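# Mount and lock centrifuge rotor, or tag it HOLD

## Task

The date is 30 January 2027. Read the rotor's use-by date on the card on the centrifuge. If that date has not passed, lower the rotor fully onto the centrifuge drive, then thread the knob onto the shaft's end, run it down until it sits on the rotor, and tighten it firmly. If the date has passed, do not mount the rotor: leave it where it stands and set the HOLD block on top of it. Never drop the rotor.

## Robot and tools

Robot: two six-joint arms, left_arm and right_arm, each with a two-finger gripper. Bases in the scene frame: left_arm at (-0.048, +0.548, 0) m, right_arm at (+0.034, -0.655, 0) m, both turned almost not at all (quat_wxyz +1.000, 0, 0, +0.004). Scene frame: origin at table-top height halfway between the nominal bases, +z up, +x out over the table, left_arm on the +y side. On each gripper the fingers point along its +z and close along its y; a block juts about 10 cm toward its +x. end_effector_position is the spot between the pads when shut; fingertips reach about 19 mm past it closed, 6 mm when open.

Frames: hand poses, velocities, targets and wrist-camera poses are given in that arm's own base frame; fixed cameras and the table use the scene frame. Command offsets run along the axes of the arm's current Hand target.

A row is always 18 numbers, each in [-1, 1], covering both arms even if one is idle: left dx, dy, dz, rx, ry, rz, gripper position, force_limit, speed, then the same nine for the right. The six pose numbers are an offset (not a pose) from the Hand target held when the action or move began; 1.0 equals 0.6 m or 180 degrees; rx, ry, rz make one rotation vector. All rows of one action count from that same start, so sending an offset twice moves twice. Six zeros re-request the current Hand target. Gripper position: +1 fully open (85 mm), about -0.8 pads touching, -1 closes until blocked. speed: roughly 20, 85, 150 mm/s at -1, 0, +1. force_limit with speed sets grip: a slow close on a 40 mm hard part gives about 30 N per pad at force_limit -1 and 100 N at +1; a fast close started a centimetre or more wide and aimed a centimetre or more under the part gives about 120-135 N at speed 0, 200-245 N at +1. Both start at +1. To leave a gripper unchanged, resend its previous three numbers (0 is a real command). New force_limit or speed only apply once position changes by at least 0.01; to loosen, open first. Grip with -1 and confirm object_status 2.

execute_actions(actions, cameras): actions is a list of actions, each up to 15 rows of 1/30 s; a shorter table repeats its last row. Images return only for an empty list or when cameras names them (["all"], [] for none).

move(target, speed, blend, stop_force, zero, blocking, cameras): target is one row or a list of up to 15 rows, every one an offset from the same starting Hand targets. Paths are straight, finish together, last 0.5 to 10 s and avoid nothing, including the other arm; keep away from each arm's own base. speed is m/s, 0.002 to 2, default 0.25 (turning capped at twice that in rad/s), one value or one per target. blend is metres of corner rounding. stop_force, 10 to 80 N for both arms, ends an arm's path when its push against its direction of travel exceeds the value; the arm then holds and keeps pressing. Use it slowly with a small value; it is unreliable while the gripper rotates, and gives no reading when the arm is stretched far, the wrist is straight, or the wrist lies over the first joint's axis. Omit it when backing off a contact. zero (default true) re-zeroes force first; false lets steps add up. blocking=false returns after about 0.5 s and cannot combine with stop_force. The move: line reports done, off_target, moving, held or fault; limits=paced means clipping, limits=held means withheld steps.

wait(seconds 0-10) lets time run. stop() brakes a running move. zoom_image(camera, region [x0, y0, x1, y1], at most 504 per side) magnifies the latest image. clear_fault(arm) releases a torque or force fault. finished_scene(scene=1) ends the run for good.

Results: end_effector_position (m), end_effector_quat_wxyz and velocities in the base frame; Hand target (the last clipped command, from which next offsets count); Tool commands; object_status 0 moving, 1 blocked opening, 2 blocked closing (held), 3 reached target or pads met; position_measured in counts (3 open, 78 about 60 mm, 130 about 40, 180 about 20, 230 shut); joint torques, external joint torques and Flange force (gripper axes, includes held weight); step readings; MOTOR HOT and fault lines.

Motion: each step the command is clipped to within 70 mm and 16 degrees of the measured gripper, and the hand often stops short; resend the gap as an offset. Arms are stiff: aiming even slightly beyond firm contact can trip a fault. A torque fault comes at load limits of 316 (waist, shoulder), 148 (elbow), 41.8 N m (wrist joints); a force fault at 144 N total outside force. Either stops the arm until clear_fault.

Cameras: cam_head_left, cam_head_right, cam_low (fixed), cam_left_wrist, cam_right_wrist, all 672x504; calibration is supplied.

Avoid: dropping or swinging the rotor, parts leaving the table, hard hits, gripping hard on something still resting, twisting or overloading the gripper, arms touching each other, and long stretched or loaded holds that overheat motors.

Each tool is called by a JSON object that holds its "name" and its "arguments", one argument or row to a line.

## Session

{"name": "execute_actions", "arguments": {
  "actions": []
}}

Scene clock: 0.00 s.
left_arm: end_effector_position=(+1.2799, +0.3496, +0.1840) position_measured=3 object_status=3 end_effector_quat_wxyz=(-0.081, +0.564, +0.458, +0.683) | right_arm: end_effector_position=(+0.4252, -0.4962, +0.1663) position_measured=3 object_status=3 end_effector_quat_wxyz=(-0.219, +0.559, +0.477, +0.642)
Joint positions: left_arm=[0.1 1.155 0.787 1.911 0.751 0.511] | right_arm=[-1.256 0.748 1.667 0.942 1.958 0.191]
Joint velocities: within noise
Joint torques (N m): no reading
External joint torques (N m): no reading
Flange force (N): no reading
Hand target: left_arm +1.2799, +0.3496, +0.1840; -0.081, +0.564, +0.458, +0.683 | right_arm +0.4252, -0.4962, +0.1663; -0.219, +0.559, +0.477, +0.642
Tool commands: left_gripper/position=+1.0 left_gripper/force_limit=+1.0 left_gripper/speed=+1.0 right_gripper/position=+1.0 right_gripper/force_limit=+1.0 right_gripper/speed=+1.0

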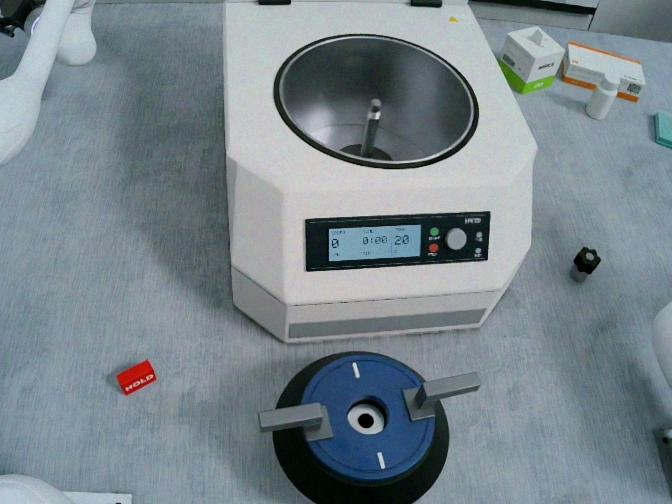

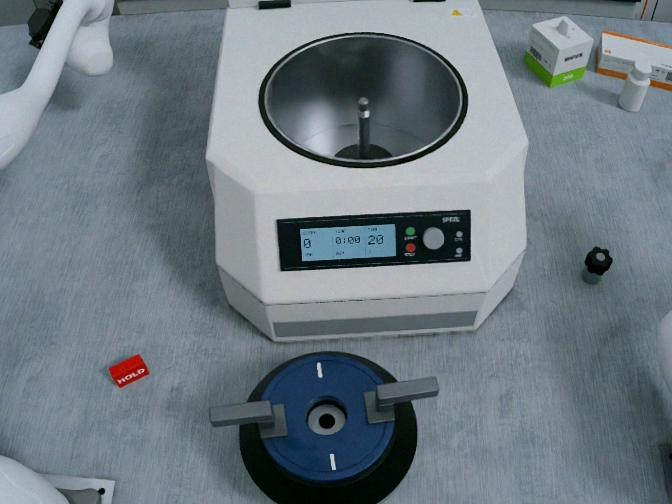

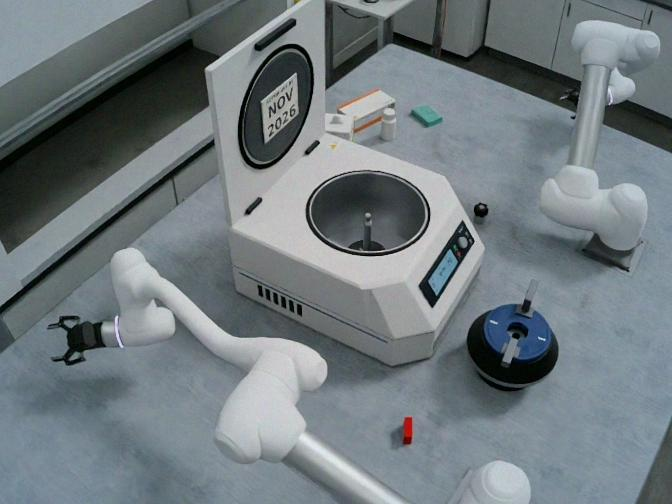

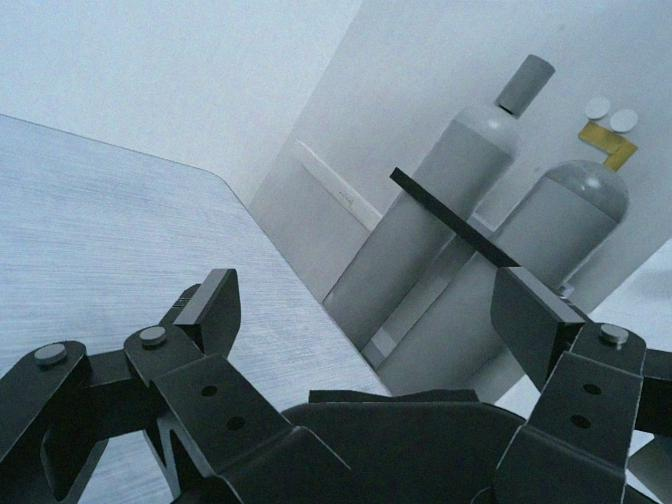

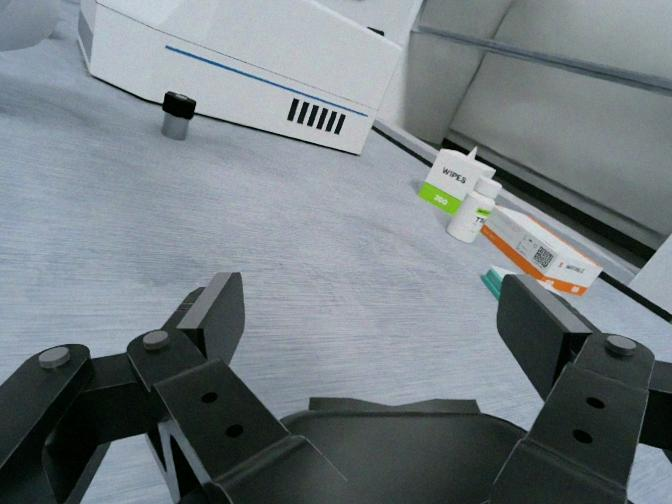

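{"name": "zoom_image", "arguments": {
  "camera": "cam_low",
  "region": [230, 50, 330, 150]
}}

{"name": "zoom_image", "arguments": {
  "camera": "cam_head_right",
  "region": [80, 330, 460, 504]
}}

{"name": "zoom_image", "arguments": {
  "camera": "cam_low",
  "region": [370, 260, 590, 460]
}}

Scaled by 5.040.

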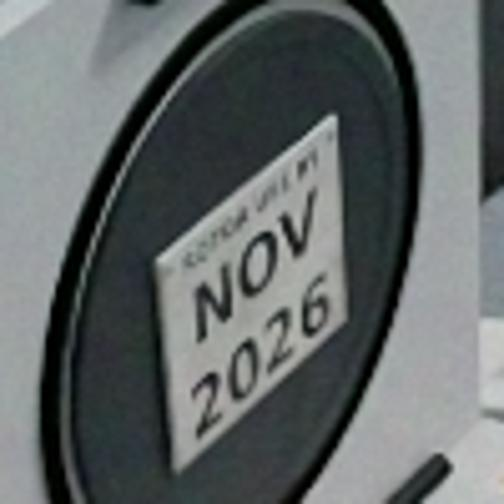

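Scaled by 1.326.

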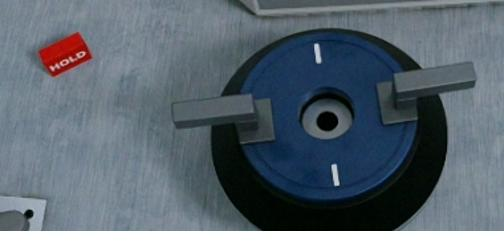

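Scaled by 2.291.

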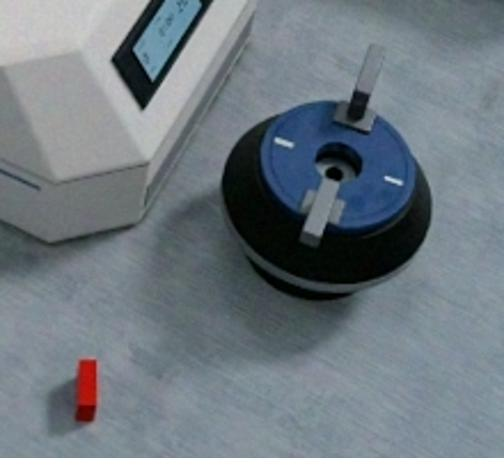

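{"name": "move", "arguments": {
  "target": [0.209,-0.234,-0.839,0.299,-0.38,-0.0527,1,1,1,0,0,0,0,0,0,1,1,1],
  "speed": 0.5
}}

{"name": "move", "arguments": {
  "target": [-0.383,-0.802,-0.097,0,0,0,1,1,1,0,0,0,0,0,0,1,1,1],
  "speed": 0.4,
  "cameras": ["cam_head_left","cam_head_right","cam_left_wrist","cam_low"]
}}

Scene clock: 3.03 s.
left_arm: end_effector_position=(+0.7976, +0.1197, +0.2419) position_measured=3 object_status=3 end_effector_quat_wxyz=(+0.000, +0.707, +0.707, +0.000) | right_arm: end_effector_position=(+0.4252, -0.4962, +0.1663) position_measured=3 object_status=3 end_effector_quat_wxyz=(-0.219, +0.559, +0.477, +0.642)
Joint positions: left_arm=[0.106 0.46 1.434 -0.001 1.247 1.678] | right_arm=[-1.256 0.748 1.667 0.942 1.958 0.191]
Joint torques (N m): left_arm=[-0.87 -88.56 -39.27 4.31 0.13 0.5] | right_arm=[0.25 -99.41 -31.18 3.06 2.99 0.1]
External joint torques (N m): left_arm=[0.88 3.09 -0.5 -0.2 -0.15 -0.5] | right_arm=[-0.33 -1.46 1.88 0.02 -0.66 -0.07]
Flange force (N): left_arm=[1.3 5.7 1.3] | right_arm=[3.1 -4.2 4.0]
Hand target: left_arm +0.7975, +0.1197, +0.2419; +0.000, +0.707, +0.707, +0.000 | right_arm +0.4252, -0.4962, +0.1663; -0.219, +0.559, +0.477, +0.642
Off the commanded pose: left_arm 0.000 m, 0 deg | right_arm 0.000 m, 0 deg.
move: done

Scene clock: 4.90 s.
left_arm: end_effector_position=(+0.3161, -0.1096, +0.2999) position_measured=3 object_status=3 end_effector_quat_wxyz=(+0.000, +0.707, +0.707, +0.000) | right_arm: end_effector_position=(+0.4252, -0.4962, +0.1663) position_measured=3 object_status=3 end_effector_quat_wxyz=(-0.219, +0.559, +0.477, +0.642)
Joint positions: left_arm=[-0.437 -0.339 2.18 0 1.3 1.135] | right_arm=[-1.256 0.748 1.667 0.942 1.958 0.191]
Joint torques (N m): left_arm=[-1.69 -8.06 -39.64 4.36 0.25 0.58] | right_arm=[0.44 -99.64 -31.13 3.03 3 0.13]
External joint torques (N m): left_arm=[1.73 1.97 -0.67 -0.2 -0.23 -0.58] | right_arm=[-0.43 -1.38 1.8 0.06 -0.67 -0.1]
Flange force (N): left_arm=[1.6 5.9 0.5] | right_arm=[2.9 -4.1 3.8]
Hand target: left_arm +0.3161, -0.1096, +0.2999; +0.000, +0.707, +0.707, +0.000 | right_arm +0.4252, -0.4962, +0.1663; -0.219, +0.559, +0.477, +0.642
Off the commanded pose: left_arm 0.000 m, 0 deg | right_arm 0.000 m, 0 deg.
move: done
camera_calibration:
cam_left_wrist: T_world_to_cam=[[0.999905, 0.00787675, 0.0112775, -0.309066], [0.00341501, -0.936304, 0.351174, -0.195581], [0.0133252, -0.351102, -0.936242, 0.365003], [0, 0, 0, 1]] pos_world=[0.304841, -0.0525357, 0.4139]
Images, in order (width x height): cam_head_left 672x504, cam_head_right 672x504, cam_low 672x504, cam_left_wrist 672x504.

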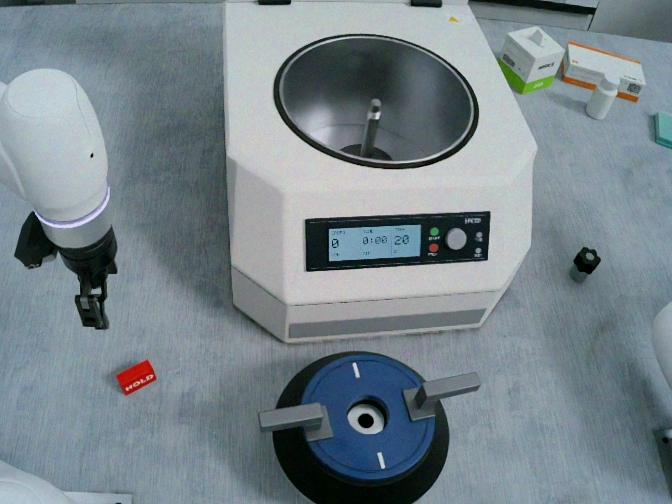

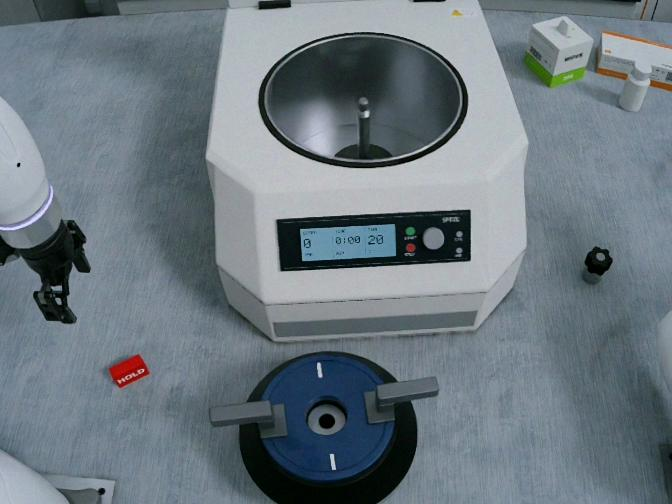

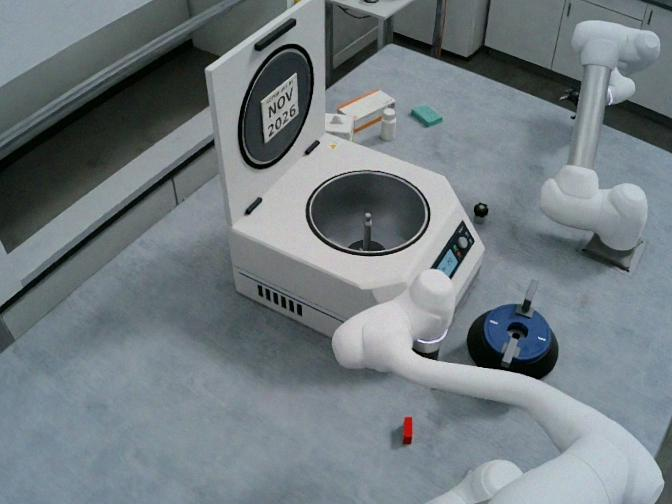

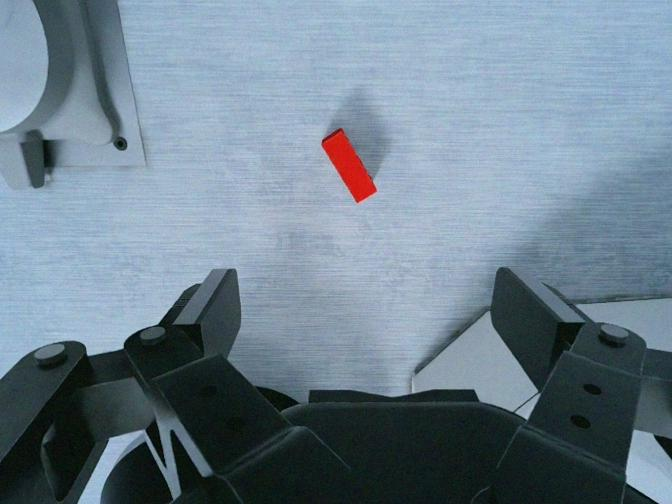

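{"name": "move", "arguments": {
  "target": [0.001,0.0125,0.35,0,0,-0.161,1,1,1,0,0,0,0,0,0,1,1,1],
  "speed": 0.3,
  "cameras": ["cam_head_right","cam_head_left","cam_left_wrist"]
}}

{"name": "zoom_image", "arguments": {
  "camera": "cam_head_right",
  "region": [60, 300, 210, 420]
}}

Scene clock: 6.40 s.
left_arm: end_effector_position=(+0.3238, -0.1091, +0.0899) position_measured=3 object_status=3 end_effector_quat_wxyz=(+0.001, +0.508, +0.861, +0.000) | right_arm: end_effector_position=(+0.4252, -0.4962, +0.1663) position_measured=3 object_status=3 end_effector_quat_wxyz=(-0.219, +0.559, +0.477, +0.642)
Joint positions: left_arm=[-0.426 -0.096 2.442 0 0.794 0.64] | right_arm=[-1.256 0.748 1.667 0.942 1.958 0.191]
Joint torques (N m): left_arm=[-3.44 -22.02 -29.55 3.32 0.27 0.57] | right_arm=[0.57 -99.51 -31.15 3.05 3.03 0.12]
External joint torques (N m): left_arm=[3.48 2.06 -0.23 -0.25 -0.21 -0.57] | right_arm=[-0.66 -0.92 1.97 0.01 -0.71 -0.09]
Flange force (N): left_arm=[2.1 9.6 4.0] | right_arm=[2.4 -4.5 3.5]
Hand target: left_arm +0.3237, -0.1091, +0.0899; +0.000, +0.508, +0.861, +0.000 | right_arm +0.4252, -0.4962, +0.1663; -0.219, +0.559, +0.477, +0.642
Off the commanded pose: left_arm 0.000 m, 0 deg | right_arm 0.000 m, 0 deg.
move: done
camera_calibration:
cam_left_wrist: T_world_to_cam=[[0.870863, 0.491402, 0.0110245, -0.219816], [0.456683, -0.817221, 0.351554, -0.255146], [0.181764, -0.301121, -0.936103, 0.119411], [0, 0, 0, 1]] pos_world=[0.286246, -0.0645357, 0.203902]
Images, in order (width x height): cam_head_left 672x504, cam_head_right 672x504, cam_left_wrist 672x504.

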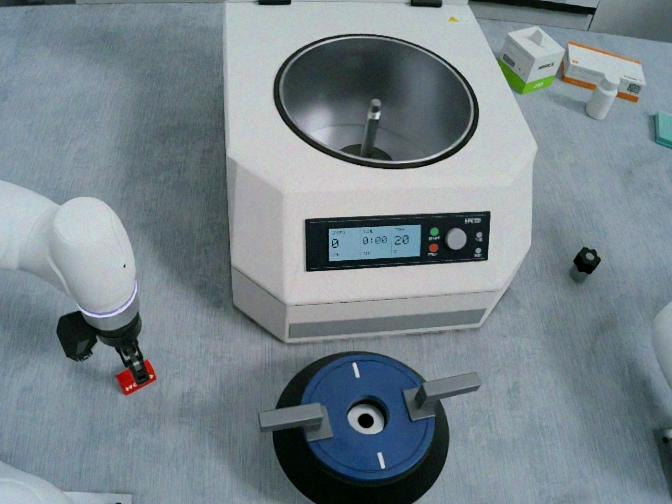

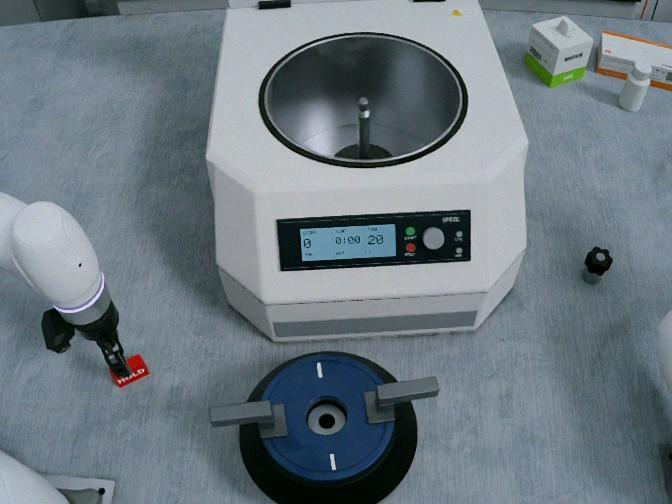

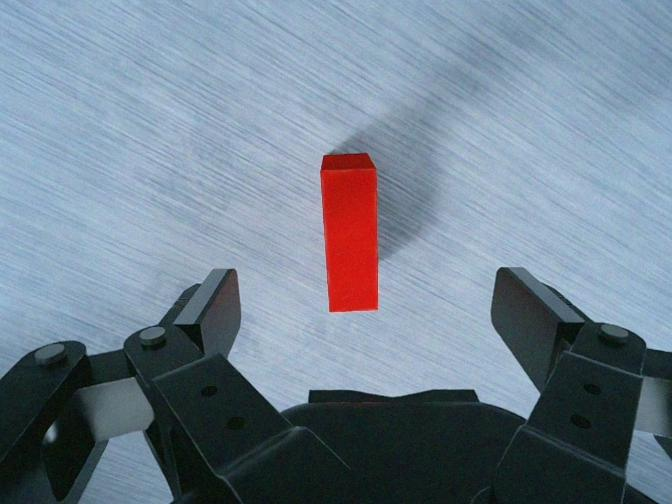

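Scaled by 3.360.

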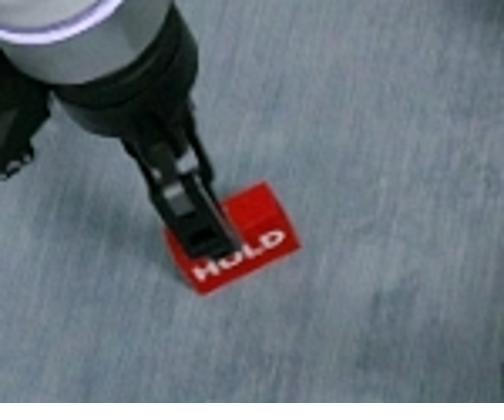

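{"name": "move", "arguments": {
  "target": [-0.006,0,0.1,0,0,0,1,1,1,0,0,0,0,0,0,1,1,1],
  "speed": 0.08,
  "stop_force": 15
}}

{"name": "move", "arguments": {
  "target": [0,0,0,0,0,0,-1,-1,-1,0,0,0,0,0,0,1,1,1],
  "cameras": ["cam_head_right","cam_low","cam_left_wrist"]
}}

Scene clock: 8.13 s.
left_arm: end_effector_position=(+0.3255, -0.1123, +0.0299) position_measured=3 object_status=3 end_effector_quat_wxyz=(+0.000, +0.508, +0.861, +0.000) | right_arm: end_effector_position=(+0.4252, -0.4962, +0.1663) position_measured=3 object_status=3 end_effector_quat_wxyz=(-0.219, +0.559, +0.477, +0.642)
Joint positions: left_arm=[-0.432 0.026 2.493 0 0.622 0.634] | right_arm=[-1.256 0.748 1.667 0.942 1.958 0.191]
Joint torques (N m): left_arm=[-1.17 -29.21 -24.13 2.8 0.26 0.49] | right_arm=[0.56 -99.49 -31.17 2.98 3.05 0.1]
External joint torques (N m): left_arm=[1.17 2.08 -0.31 -0.29 -0.21 -0.49] | right_arm=[-0.54 -1.02 1.97 0.09 -0.72 -0.07]
Flange force (N): left_arm=[-1.6 4.1 4.9] | right_arm=[2.5 -4.3 3.7]
Hand target: left_arm +0.3255, -0.1123, +0.0299; +0.000, +0.508, +0.861, +0.000 | right_arm +0.4252, -0.4962, +0.1663; -0.219, +0.559, +0.477, +0.642
Off the commanded pose: left_arm 0.000 m, 0 deg | right_arm 0.000 m, 0 deg.
move: done

Scene clock: 11.63 s.
left_arm: end_effector_position=(+0.3255, -0.1123, +0.0299) position_measured=176 object_status=0 end_effector_quat_wxyz=(+0.000, +0.508, +0.861, +0.000) | right_arm: end_effector_position=(+0.4252, -0.4962, +0.1663) position_measured=3 object_status=3 end_effector_quat_wxyz=(-0.219, +0.559, +0.477, +0.642)
Joint positions: left_arm=[-0.432 0.026 2.493 0 0.622 0.634] | right_arm=[-1.256 0.748 1.667 0.942 1.958 0.191]
Joint torques (N m): left_arm=[-0.85 -23.87 -20.02 2.96 0.19 0.58] | right_arm=[0.17 -99.55 -31.28 3.09 3.06 0.07]
External joint torques (N m): left_arm=[0.82 -3.2 -4.37 -0.45 -0.13 -0.58] | right_arm=[-0.1 -0.56 2.18 -0.03 -0.74 -0.04]
Flange force (N): left_arm=[-1.2 2.0 -10.0] | right_arm=[1.8 -4.2 4.1]
Hand target: left_arm +0.3255, -0.1123, +0.0299; +0.000, +0.508, +0.861, +0.000 | right_arm +0.4252, -0.4962, +0.1663; -0.219, +0.559, +0.477, +0.642
Off the commanded pose: left_arm 0.000 m, 0 deg | right_arm 0.000 m, 0 deg.
move: done
camera_calibration:
cam_left_wrist: T_world_to_cam=[[0.870902, 0.491335, 0.0109606, -0.219156], [0.456648, -0.817259, 0.351512, -0.237476], [0.181668, -0.301127, -0.936119, 0.0619834], [0, 0, 0, 1]] pos_world=[0.288046, -0.0677358, 0.143902]
Images, in order (width x height): cam_head_right 672x504, cam_low 672x504, cam_left_wrist 672x504.

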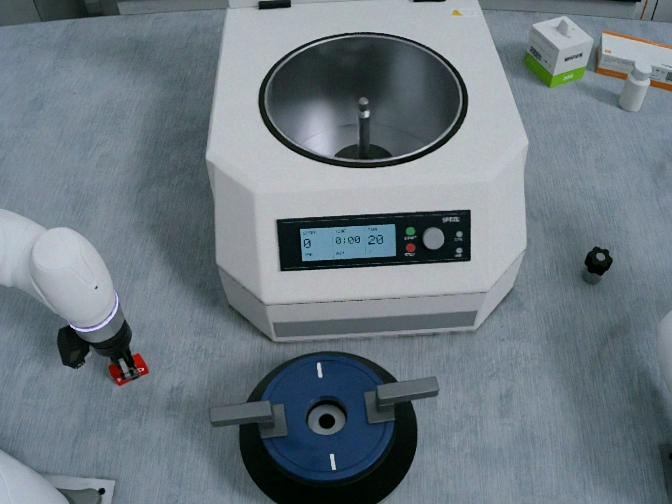

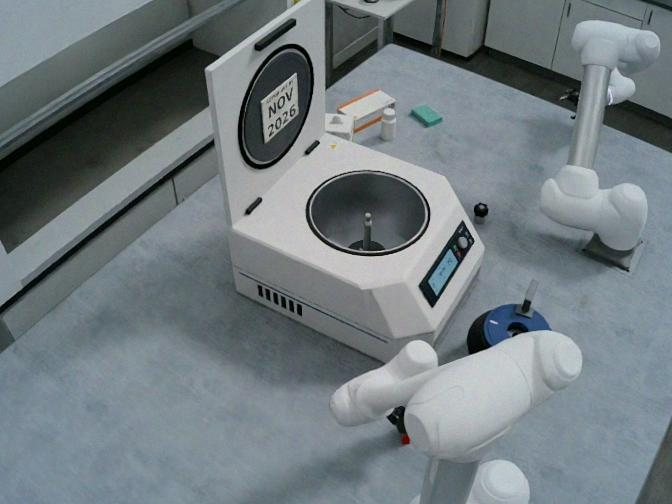

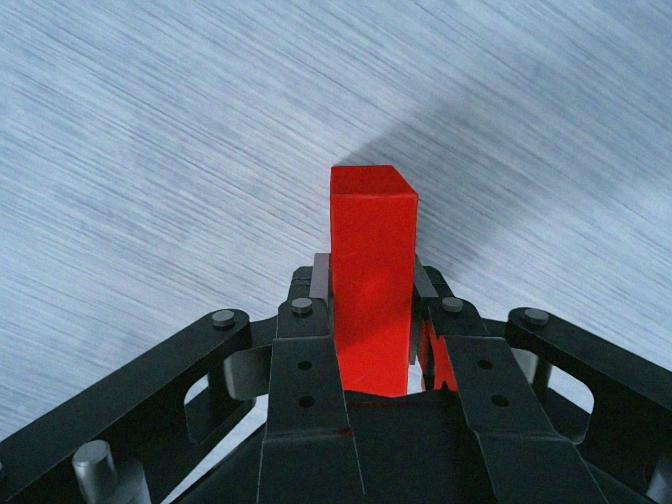

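{"name": "move", "arguments": {
  "target": [0,0,-0.05,0,0,0,-1,-1,-1,0,0,0,0,0,0,1,1,1],
  "speed": 0.1
}}

{"name": "move", "arguments": {
  "target": [0,0,-0.45,0,0,0,-1,-1,-1,0,0,0,0,0,0,1,1,1],
  "speed": 0.3,
  "cameras": ["cam_head_right","cam_head_left","cam_left_wrist"]
}}

{"name": "zoom_image", "arguments": {
  "camera": "cam_head_right",
  "region": [0, 200, 200, 400]
}}

Scene clock: 12.53 s.
left_arm: end_effector_position=(+0.3255, -0.1123, +0.0599) position_measured=176 object_status=2 end_effector_quat_wxyz=(+0.000, +0.508, +0.861, +0.000) | right_arm: end_effector_position=(+0.4252, -0.4962, +0.1663) position_measured=3 object_status=3 end_effector_quat_wxyz=(-0.219, +0.559, +0.477, +0.642)
Joint positions: left_arm=[-0.432 -0.036 2.467 0 0.709 0.634] | right_arm=[-1.256 0.748 1.667 0.942 1.958 0.191]
Joint torques (N m): left_arm=[-0.75 -25.66 -27.13 3.07 0.3 0.54] | right_arm=[0.28 -99.47 -31.29 3.03 3.04 0.12]
External joint torques (N m): left_arm=[0.73 2.07 -0.18 -0.26 -0.25 -0.54] | right_arm=[-0.23 -0.98 2.11 0.03 -0.72 -0.09]
Flange force (N): left_arm=[-2.5 3.0 4.6] | right_arm=[2.4 -4.4 4.2]
Hand target: left_arm +0.3255, -0.1123, +0.0599; +0.000, +0.508, +0.861, +0.000 | right_arm +0.4252, -0.4962, +0.1663; -0.219, +0.559, +0.477, +0.642
Off the commanded pose: left_arm 0.000 m, 0 deg | right_arm 0.000 m, 0 deg.
move: done

Scene clock: 13.83 s.
left_arm: end_effector_position=(+0.3253, -0.1121, +0.3299) position_measured=176 object_status=2 end_effector_quat_wxyz=(+0.000, +0.508, +0.861, +0.000) | right_arm: end_effector_position=(+0.4252, -0.4962, +0.1663) position_measured=3 object_status=3 end_effector_quat_wxyz=(-0.219, +0.559, +0.477, +0.642)
Joint positions: left_arm=[-0.432 -0.335 2.122 0 1.354 0.634] | right_arm=[-1.256 0.748 1.667 0.942 1.958 0.191]
Joint torques (N m): left_arm=[-0.79 -8.22 -40.37 4.43 0.3 0.53] | right_arm=[0.4 -99.49 -31.4 3.07 3.03 0.09]
External joint torques (N m): left_arm=[0.83 1.15 -0.46 -0.23 -0.25 -0.53] | right_arm=[-0.69 -0.99 2.21 0 -0.7 -0.06]
Flange force (N): left_arm=[-1.6 2.6 0.2] | right_arm=[2.7 -4.9 3.9]
Hand target: left_arm +0.3253, -0.1121, +0.3299; +0.000, +0.508, +0.861, +0.000 | right_arm +0.4252, -0.4962, +0.1663; -0.219, +0.559, +0.477, +0.642
Off the commanded pose: left_arm 0.000 m, 0 deg | right_arm 0.000 m, 0 deg.
move: done
camera_calibration:
cam_left_wrist: T_world_to_cam=[[0.87098, 0.491197, 0.010928, -0.222385], [0.456536, -0.81734, 0.351469, -0.342629], [0.181572, -0.301133, -0.936136, 0.34295], [0, 0, 0, 1]] pos_world=[0.287845, -0.067536, 0.443901]
Images, in order (width x height): cam_head_left 672x504, cam_head_right 672x504, cam_left_wrist 672x504.

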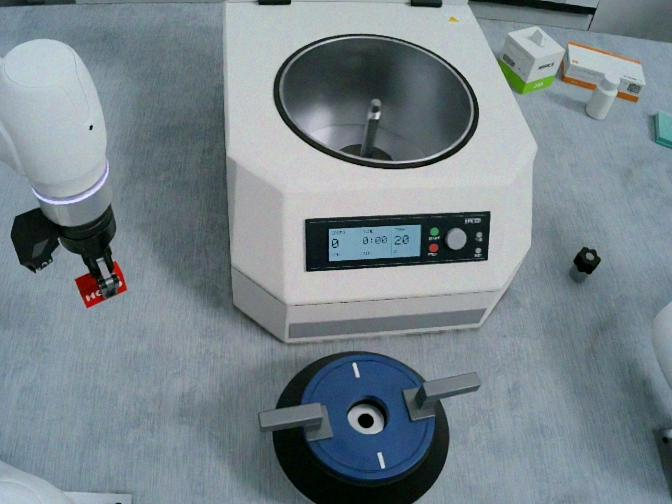

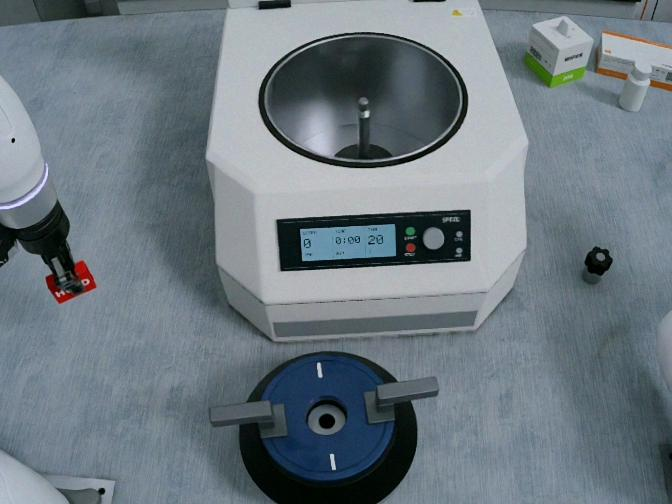

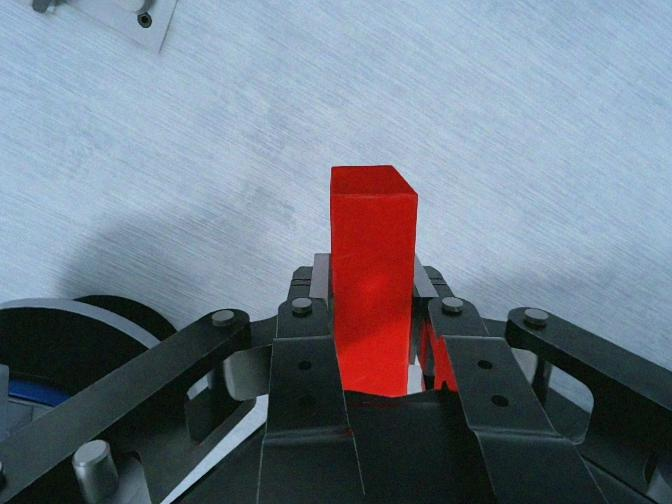

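Scaled by 2.520.

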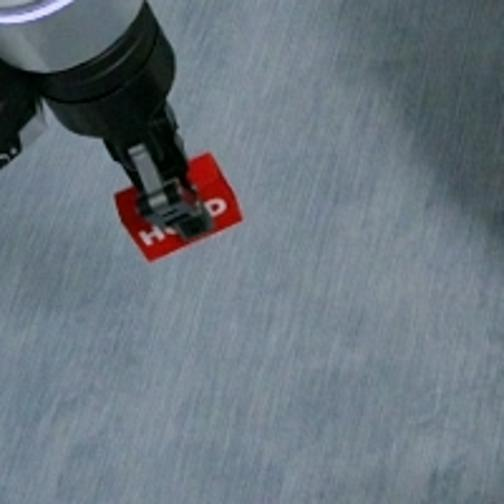

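{"name": "move", "arguments": {
  "target": [
    [-0.426,-0.589,0,0,0,0.103,-1,-1,-1,0,0,0,0,0,0,1,1,1],
    [-0.426,-0.589,0.133,0,0,0.103,-1,-1,-1,0,0,0,0,0,0,1,1,1]
  ],
  "speed": 0.3,
  "blend": 0.02,
  "cameras": ["cam_head_right","cam_head_left","cam_left_wrist","cam_low"]
}}

{"name": "zoom_image", "arguments": {
  "camera": "cam_head_right",
  "region": [180, 320, 480, 504]
}}

{"name": "zoom_image", "arguments": {
  "camera": "cam_head_left",
  "region": [220, 320, 520, 504]
}}

Scene clock: 16.33 s.
left_arm: end_effector_position=(+0.1397, -0.5069, +0.2502) position_measured=176 object_status=2 end_effector_quat_wxyz=(+0.001, +0.640, +0.768, +0.000) | right_arm: end_effector_position=(+0.4252, -0.4962, +0.1663) position_measured=3 object_status=3 end_effector_quat_wxyz=(-0.219, +0.559, +0.477, +0.642)
Joint positions: left_arm=[-1.368 0.027 1.975 0.001 1.139 0.021] | right_arm=[-1.256 0.748 1.667 0.942 1.958 0.191]
Joint torques (N m): left_arm=[-1.02 -42.91 -37.51 4.09 0.25 0.5] | right_arm=[0.05 -99.51 -31.18 3 3.03 0.11]
External joint torques (N m): left_arm=[1.07 2.17 -0.44 -0.22 -0.18 -0.5] | right_arm=[-0.11 -0.94 1.99 0.07 -0.7 -0.08]
Flange force (N): left_arm=[-4.1 1.5 1.4] | right_arm=[2.3 -4.0 4.1]
Hand target: left_arm +0.1396, -0.5068, +0.2502; +0.000, +0.640, +0.768, +0.000 | right_arm +0.4252, -0.4962, +0.1663; -0.219, +0.559, +0.477, +0.642
Off the commanded pose: left_arm 0.000 m, 0 deg | right_arm 0.000 m, 0 deg.
move: done
camera_calibration:
cam_left_wrist: T_world_to_cam=[[0.981937, 0.188872, 0.0112249, -0.0346779], [0.17296, -0.920097, 0.351436, -0.564981], [0.0767045, -0.343146, -0.936145, 0.17653], [0, 0, 0, 1]] pos_world=[0.11823, -0.452711, 0.364201]
Images, in order (width x height): cam_head_left 672x504, cam_head_right 672x504, cam_low 672x504, cam_left_wrist 672x504.

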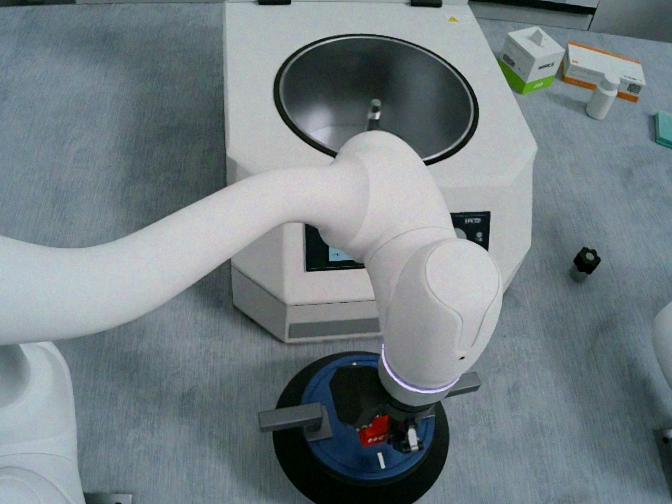

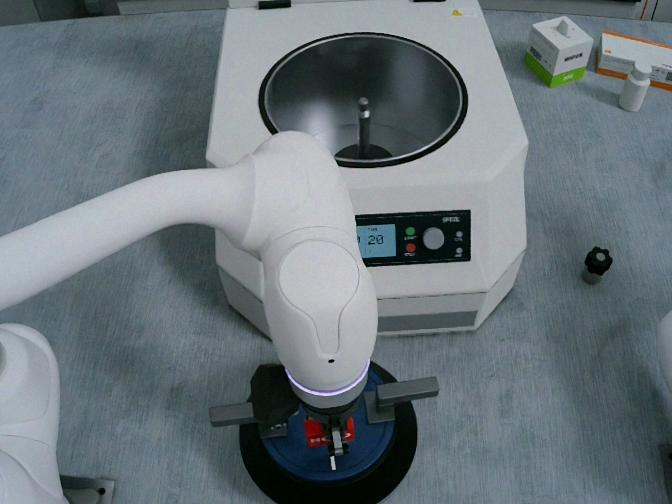

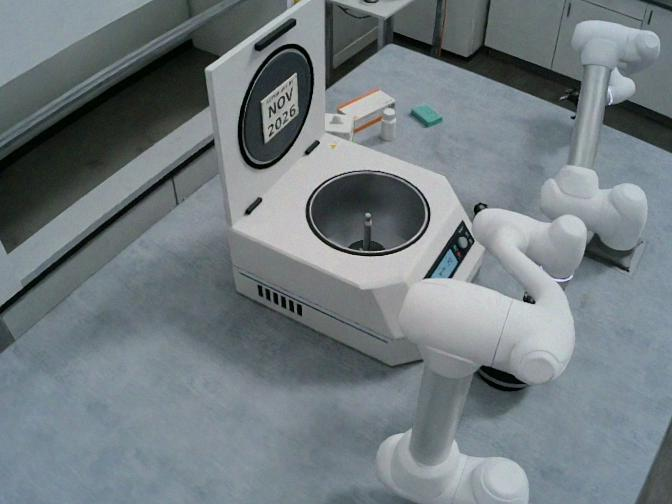

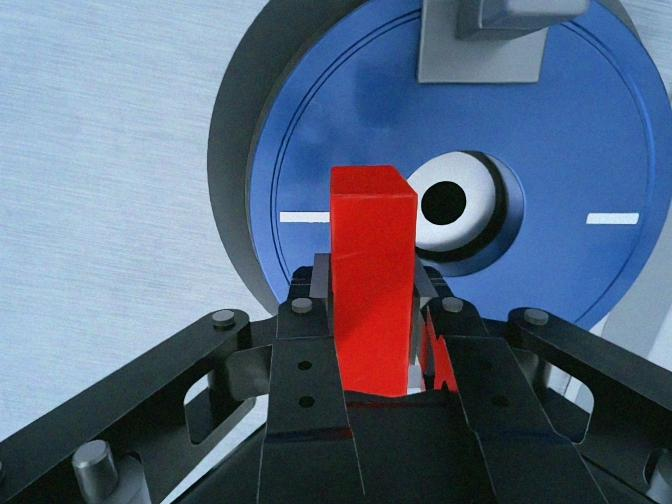

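Scaled by 1.680.

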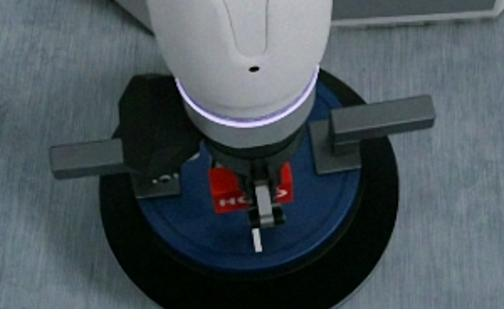

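Scaled by 1.680.

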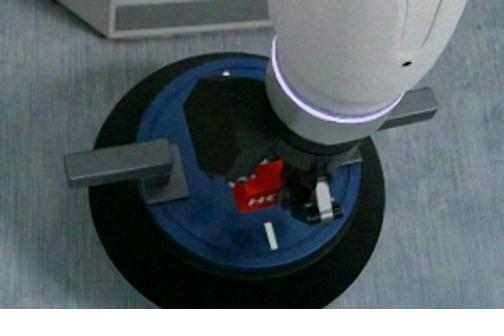

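{"name": "move", "arguments": {
  "target": [0,-0.0067,0.115,0,0,0,-1,-1,-1,0,0,0,0,0,0,1,1,1],
  "speed": 0.01,
  "stop_force": 10,
  "cameras": ["cam_head_right","cam_left_wrist"]
}}

{"name": "zoom_image", "arguments": {
  "camera": "cam_head_right",
  "region": [220, 360, 440, 504]
}}

Scene clock: 21.53 s.
left_arm: end_effector_position=(+0.1373, -0.5073, +0.2077) position_measured=176 object_status=2 end_effector_quat_wxyz=(+0.001, +0.640, +0.768, +0.000) | right_arm: end_effector_position=(+0.4252, -0.4962, +0.1663) position_measured=3 object_status=3 end_effector_quat_wxyz=(-0.219, +0.559, +0.477, +0.642)
Joint positions: left_arm=[-1.373 0.061 2.025 0.001 1.055 0.017] | right_arm=[-1.256 0.748 1.667 0.942 1.958 0.191]
Joint torques (N m): left_arm=[-2.29 -28.57 -26.31 3.56 -2.23 0.62] | right_arm=[0.51 -99.43 -31.06 3.04 3.06 0.12]
External joint torques (N m): left_arm=[2.33 -14.1 -10.13 0.16 2.29 -0.62] | right_arm=[-0.62 -1.13 1.85 0.04 -0.73 -0.09]
Flange force (N): left_arm=[4.7 2.9 -28.2] | right_arm=[2.6 -4.3 3.5]
Hand target: left_arm +0.1373, -0.5073, +0.2077; +0.001, +0.640, +0.768, +0.000 (not the last commanded pose) | right_arm +0.4252, -0.4962, +0.1663; -0.219, +0.559, +0.477, +0.642
Off the commanded pose: left_arm 0.027 m, 0 deg | right_arm 0.000 m, 0 deg.
move: contact (left_arm)
camera_calibration:
cam_left_wrist: T_world_to_cam=[[0.981938, 0.188872, 0.011225, -0.03175], [0.17296, -0.920097, 0.351436, -0.55009], [0.0767045, -0.343146, -0.936145, 0.136756], [0, 0, 0, 1]] pos_world=[0.11583, -0.453211, 0.321701]
Images, in order (width x height): cam_head_right 672x504, cam_left_wrist 672x504.

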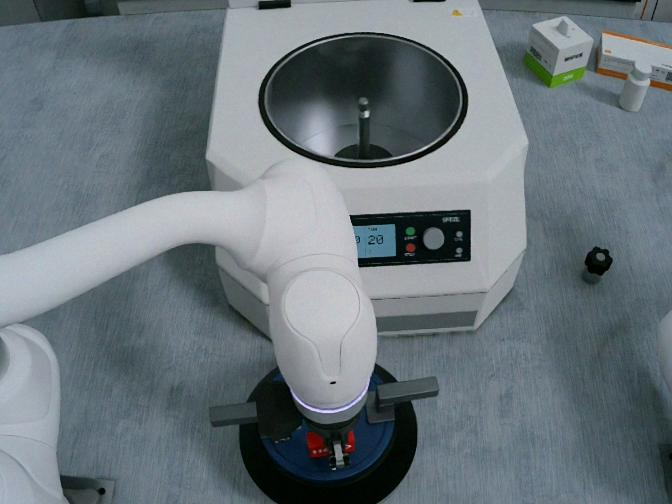

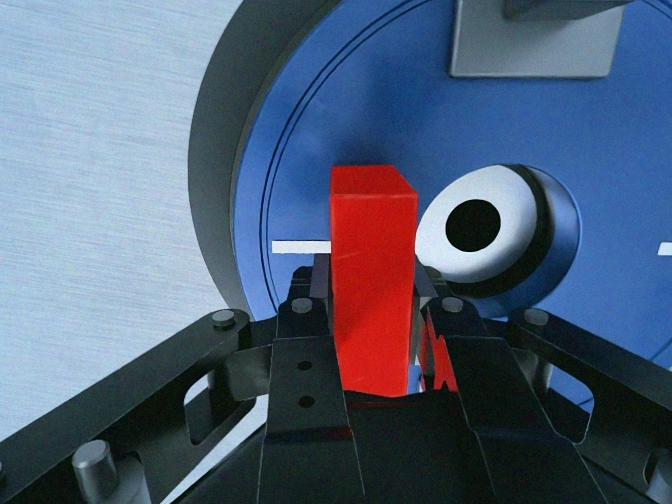

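Scaled by 2.291.

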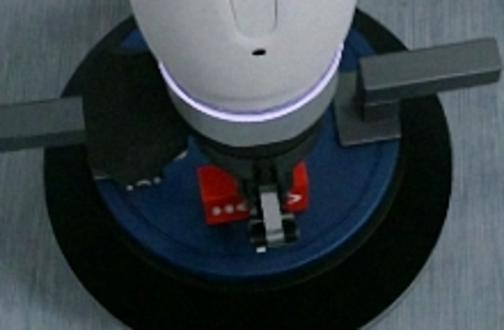

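{"name": "move", "arguments": {
  "target": [0,0,-0.0008,0,0,0,-1,-1,-1,0,0,0,0,0,0,1,1,1],
  "speed": 0.01
}}

{"name": "move", "arguments": {
  "target": [0,0,0,0,0,0,0.4,-1,-1,0,0,0,0,0,0,1,1,1]
}}

{"name": "move", "arguments": {
  "target": [0,0,-0.25,0,0,0,0.4,-1,-1,0,0,0,0,0,0,1,1,1],
  "speed": 0.1,
  "cameras": ["cam_head_right","cam_left_wrist"]
}}

Scene clock: 22.40 s.
left_arm: end_effector_position=(+0.1373, -0.5073, +0.2081) position_measured=176 object_status=2 end_effector_quat_wxyz=(+0.000, +0.640, +0.768, +0.000) | right_arm: end_effector_position=(+0.4252, -0.4962, +0.1663) position_measured=3 object_status=3 end_effector_quat_wxyz=(-0.219, +0.559, +0.477, +0.642)
Joint positions: left_arm=[-1.373 0.06 2.024 0.001 1.056 0.017] | right_arm=[-1.256 0.748 1.667 0.942 1.958 0.191]
Joint torques (N m): left_arm=[-1.39 -44.75 -35.77 3.77 0.35 0.53] | right_arm=[0.41 -99.36 -31.13 3.06 3.1 0.13]
External joint torques (N m): left_arm=[1.29 2.15 -0.66 -0.06 -0.28 -0.53] | right_arm=[-0.57 -1.1 1.93 0.01 -0.77 -0.1]
Flange force (N): left_arm=[-4.4 1.8 1.7] | right_arm=[2.5 -4.4 3.7]
Hand target: left_arm +0.1373, -0.5073, +0.2082; +0.001, +0.640, +0.768, +0.000 | right_arm +0.4252, -0.4962, +0.1663; -0.219, +0.559, +0.477, +0.642
Off the commanded pose: left_arm 0.000 m, 0 deg | right_arm 0.000 m, 0 deg.
move: done

Scene clock: 24.50 s.
left_arm: end_effector_position=(+0.1373, -0.5073, +0.2082) position_measured=78 object_status=0 end_effector_quat_wxyz=(+0.001, +0.640, +0.768, +0.000) | right_arm: end_effector_position=(+0.4252, -0.4962, +0.1663) position_measured=3 object_status=3 end_effector_quat_wxyz=(-0.219, +0.559, +0.477, +0.642)
Joint positions: left_arm=[-1.373 0.06 2.024 0.001 1.056 0.017] | right_arm=[-1.256 0.748 1.667 0.942 1.958 0.191]
Joint torques (N m): left_arm=[-1.02 -44.85 -35.92 3.93 0.32 0.55] | right_arm=[0.79 -99.49 -31.11 3.05 2.99 0.11]
External joint torques (N m): left_arm=[1.08 2.28 -0.48 -0.22 -0.26 -0.55] | right_arm=[-0.98 -1.06 1.89 0.03 -0.66 -0.08]
Flange force (N): left_arm=[-4.3 1.4 2.0] | right_arm=[2.6 -4.6 3.1]
Hand target: left_arm +0.1373, -0.5073, +0.2082; +0.001, +0.640, +0.768, +0.000 | right_arm +0.4252, -0.4962, +0.1663; -0.219, +0.559, +0.477, +0.642
Off the commanded pose: left_arm 0.000 m, 0 deg | right_arm 0.000 m, 0 deg.
move: done

Scene clock: 26.30 s.
left_arm: end_effector_position=(+0.1371, -0.5072, +0.3582) position_measured=78 object_status=3 end_effector_quat_wxyz=(+0.001, +0.640, +0.768, +0.000) | right_arm: end_effector_position=(+0.4252, -0.4962, +0.1663) position_measured=3 object_status=3 end_effector_quat_wxyz=(-0.219, +0.559, +0.477, +0.642)
Joint positions: left_arm=[-1.373 -0.033 1.831 0.001 1.343 0.017] | right_arm=[-1.256 0.748 1.667 0.942 1.958 0.191]
Joint torques (N m): left_arm=[-1.15 -39.97 -39.99 4.36 0.28 0.55] | right_arm=[0.45 -99.54 -31.23 3.05 3.08 0.09]
External joint torques (N m): left_arm=[1.2 2.65 -0.74 -0.2 -0.21 -0.55] | right_arm=[-0.67 -0.72 2.08 0.02 -0.76 -0.06]
Flange force (N): left_arm=[-5.5 1.7 0.3] | right_arm=[2.1 -4.6 3.6]
Hand target: left_arm +0.1371, -0.5072, +0.3582; +0.001, +0.640, +0.768, +0.000 | right_arm +0.4252, -0.4962, +0.1663; -0.219, +0.559, +0.477, +0.642
Off the commanded pose: left_arm 0.000 m, 0 deg | right_arm 0.000 m, 0 deg.
move: done
camera_calibration:
cam_left_wrist: T_world_to_cam=[[0.981938, 0.188872, 0.011225, -0.0333589], [0.17296, -0.920097, 0.351436, -0.602836], [0.0767045, -0.343146, -0.936145, 0.277594], [0, 0, 0, 1]] pos_world=[0.11573, -0.453111, 0.472101]
Images, in order (width x height): cam_head_right 672x504, cam_left_wrist 672x504.

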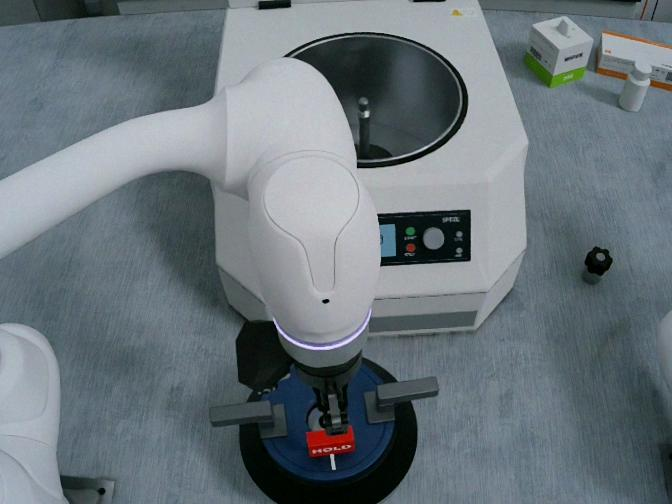

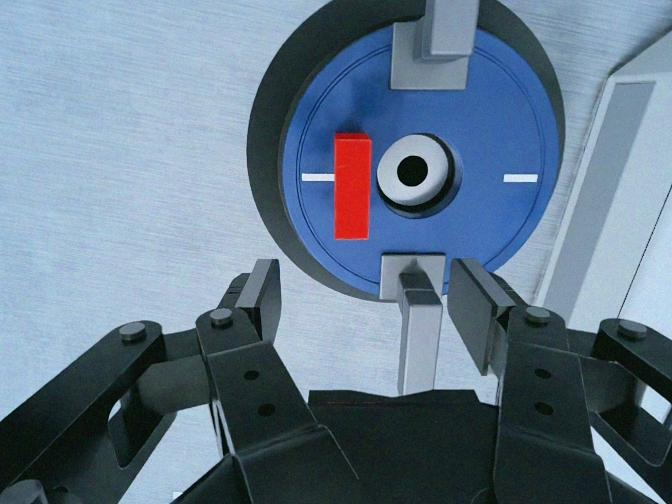

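HOLD block stands on the rotor.

{"name": "finished_scene", "arguments": {

}}

The scene is finished: the task was done.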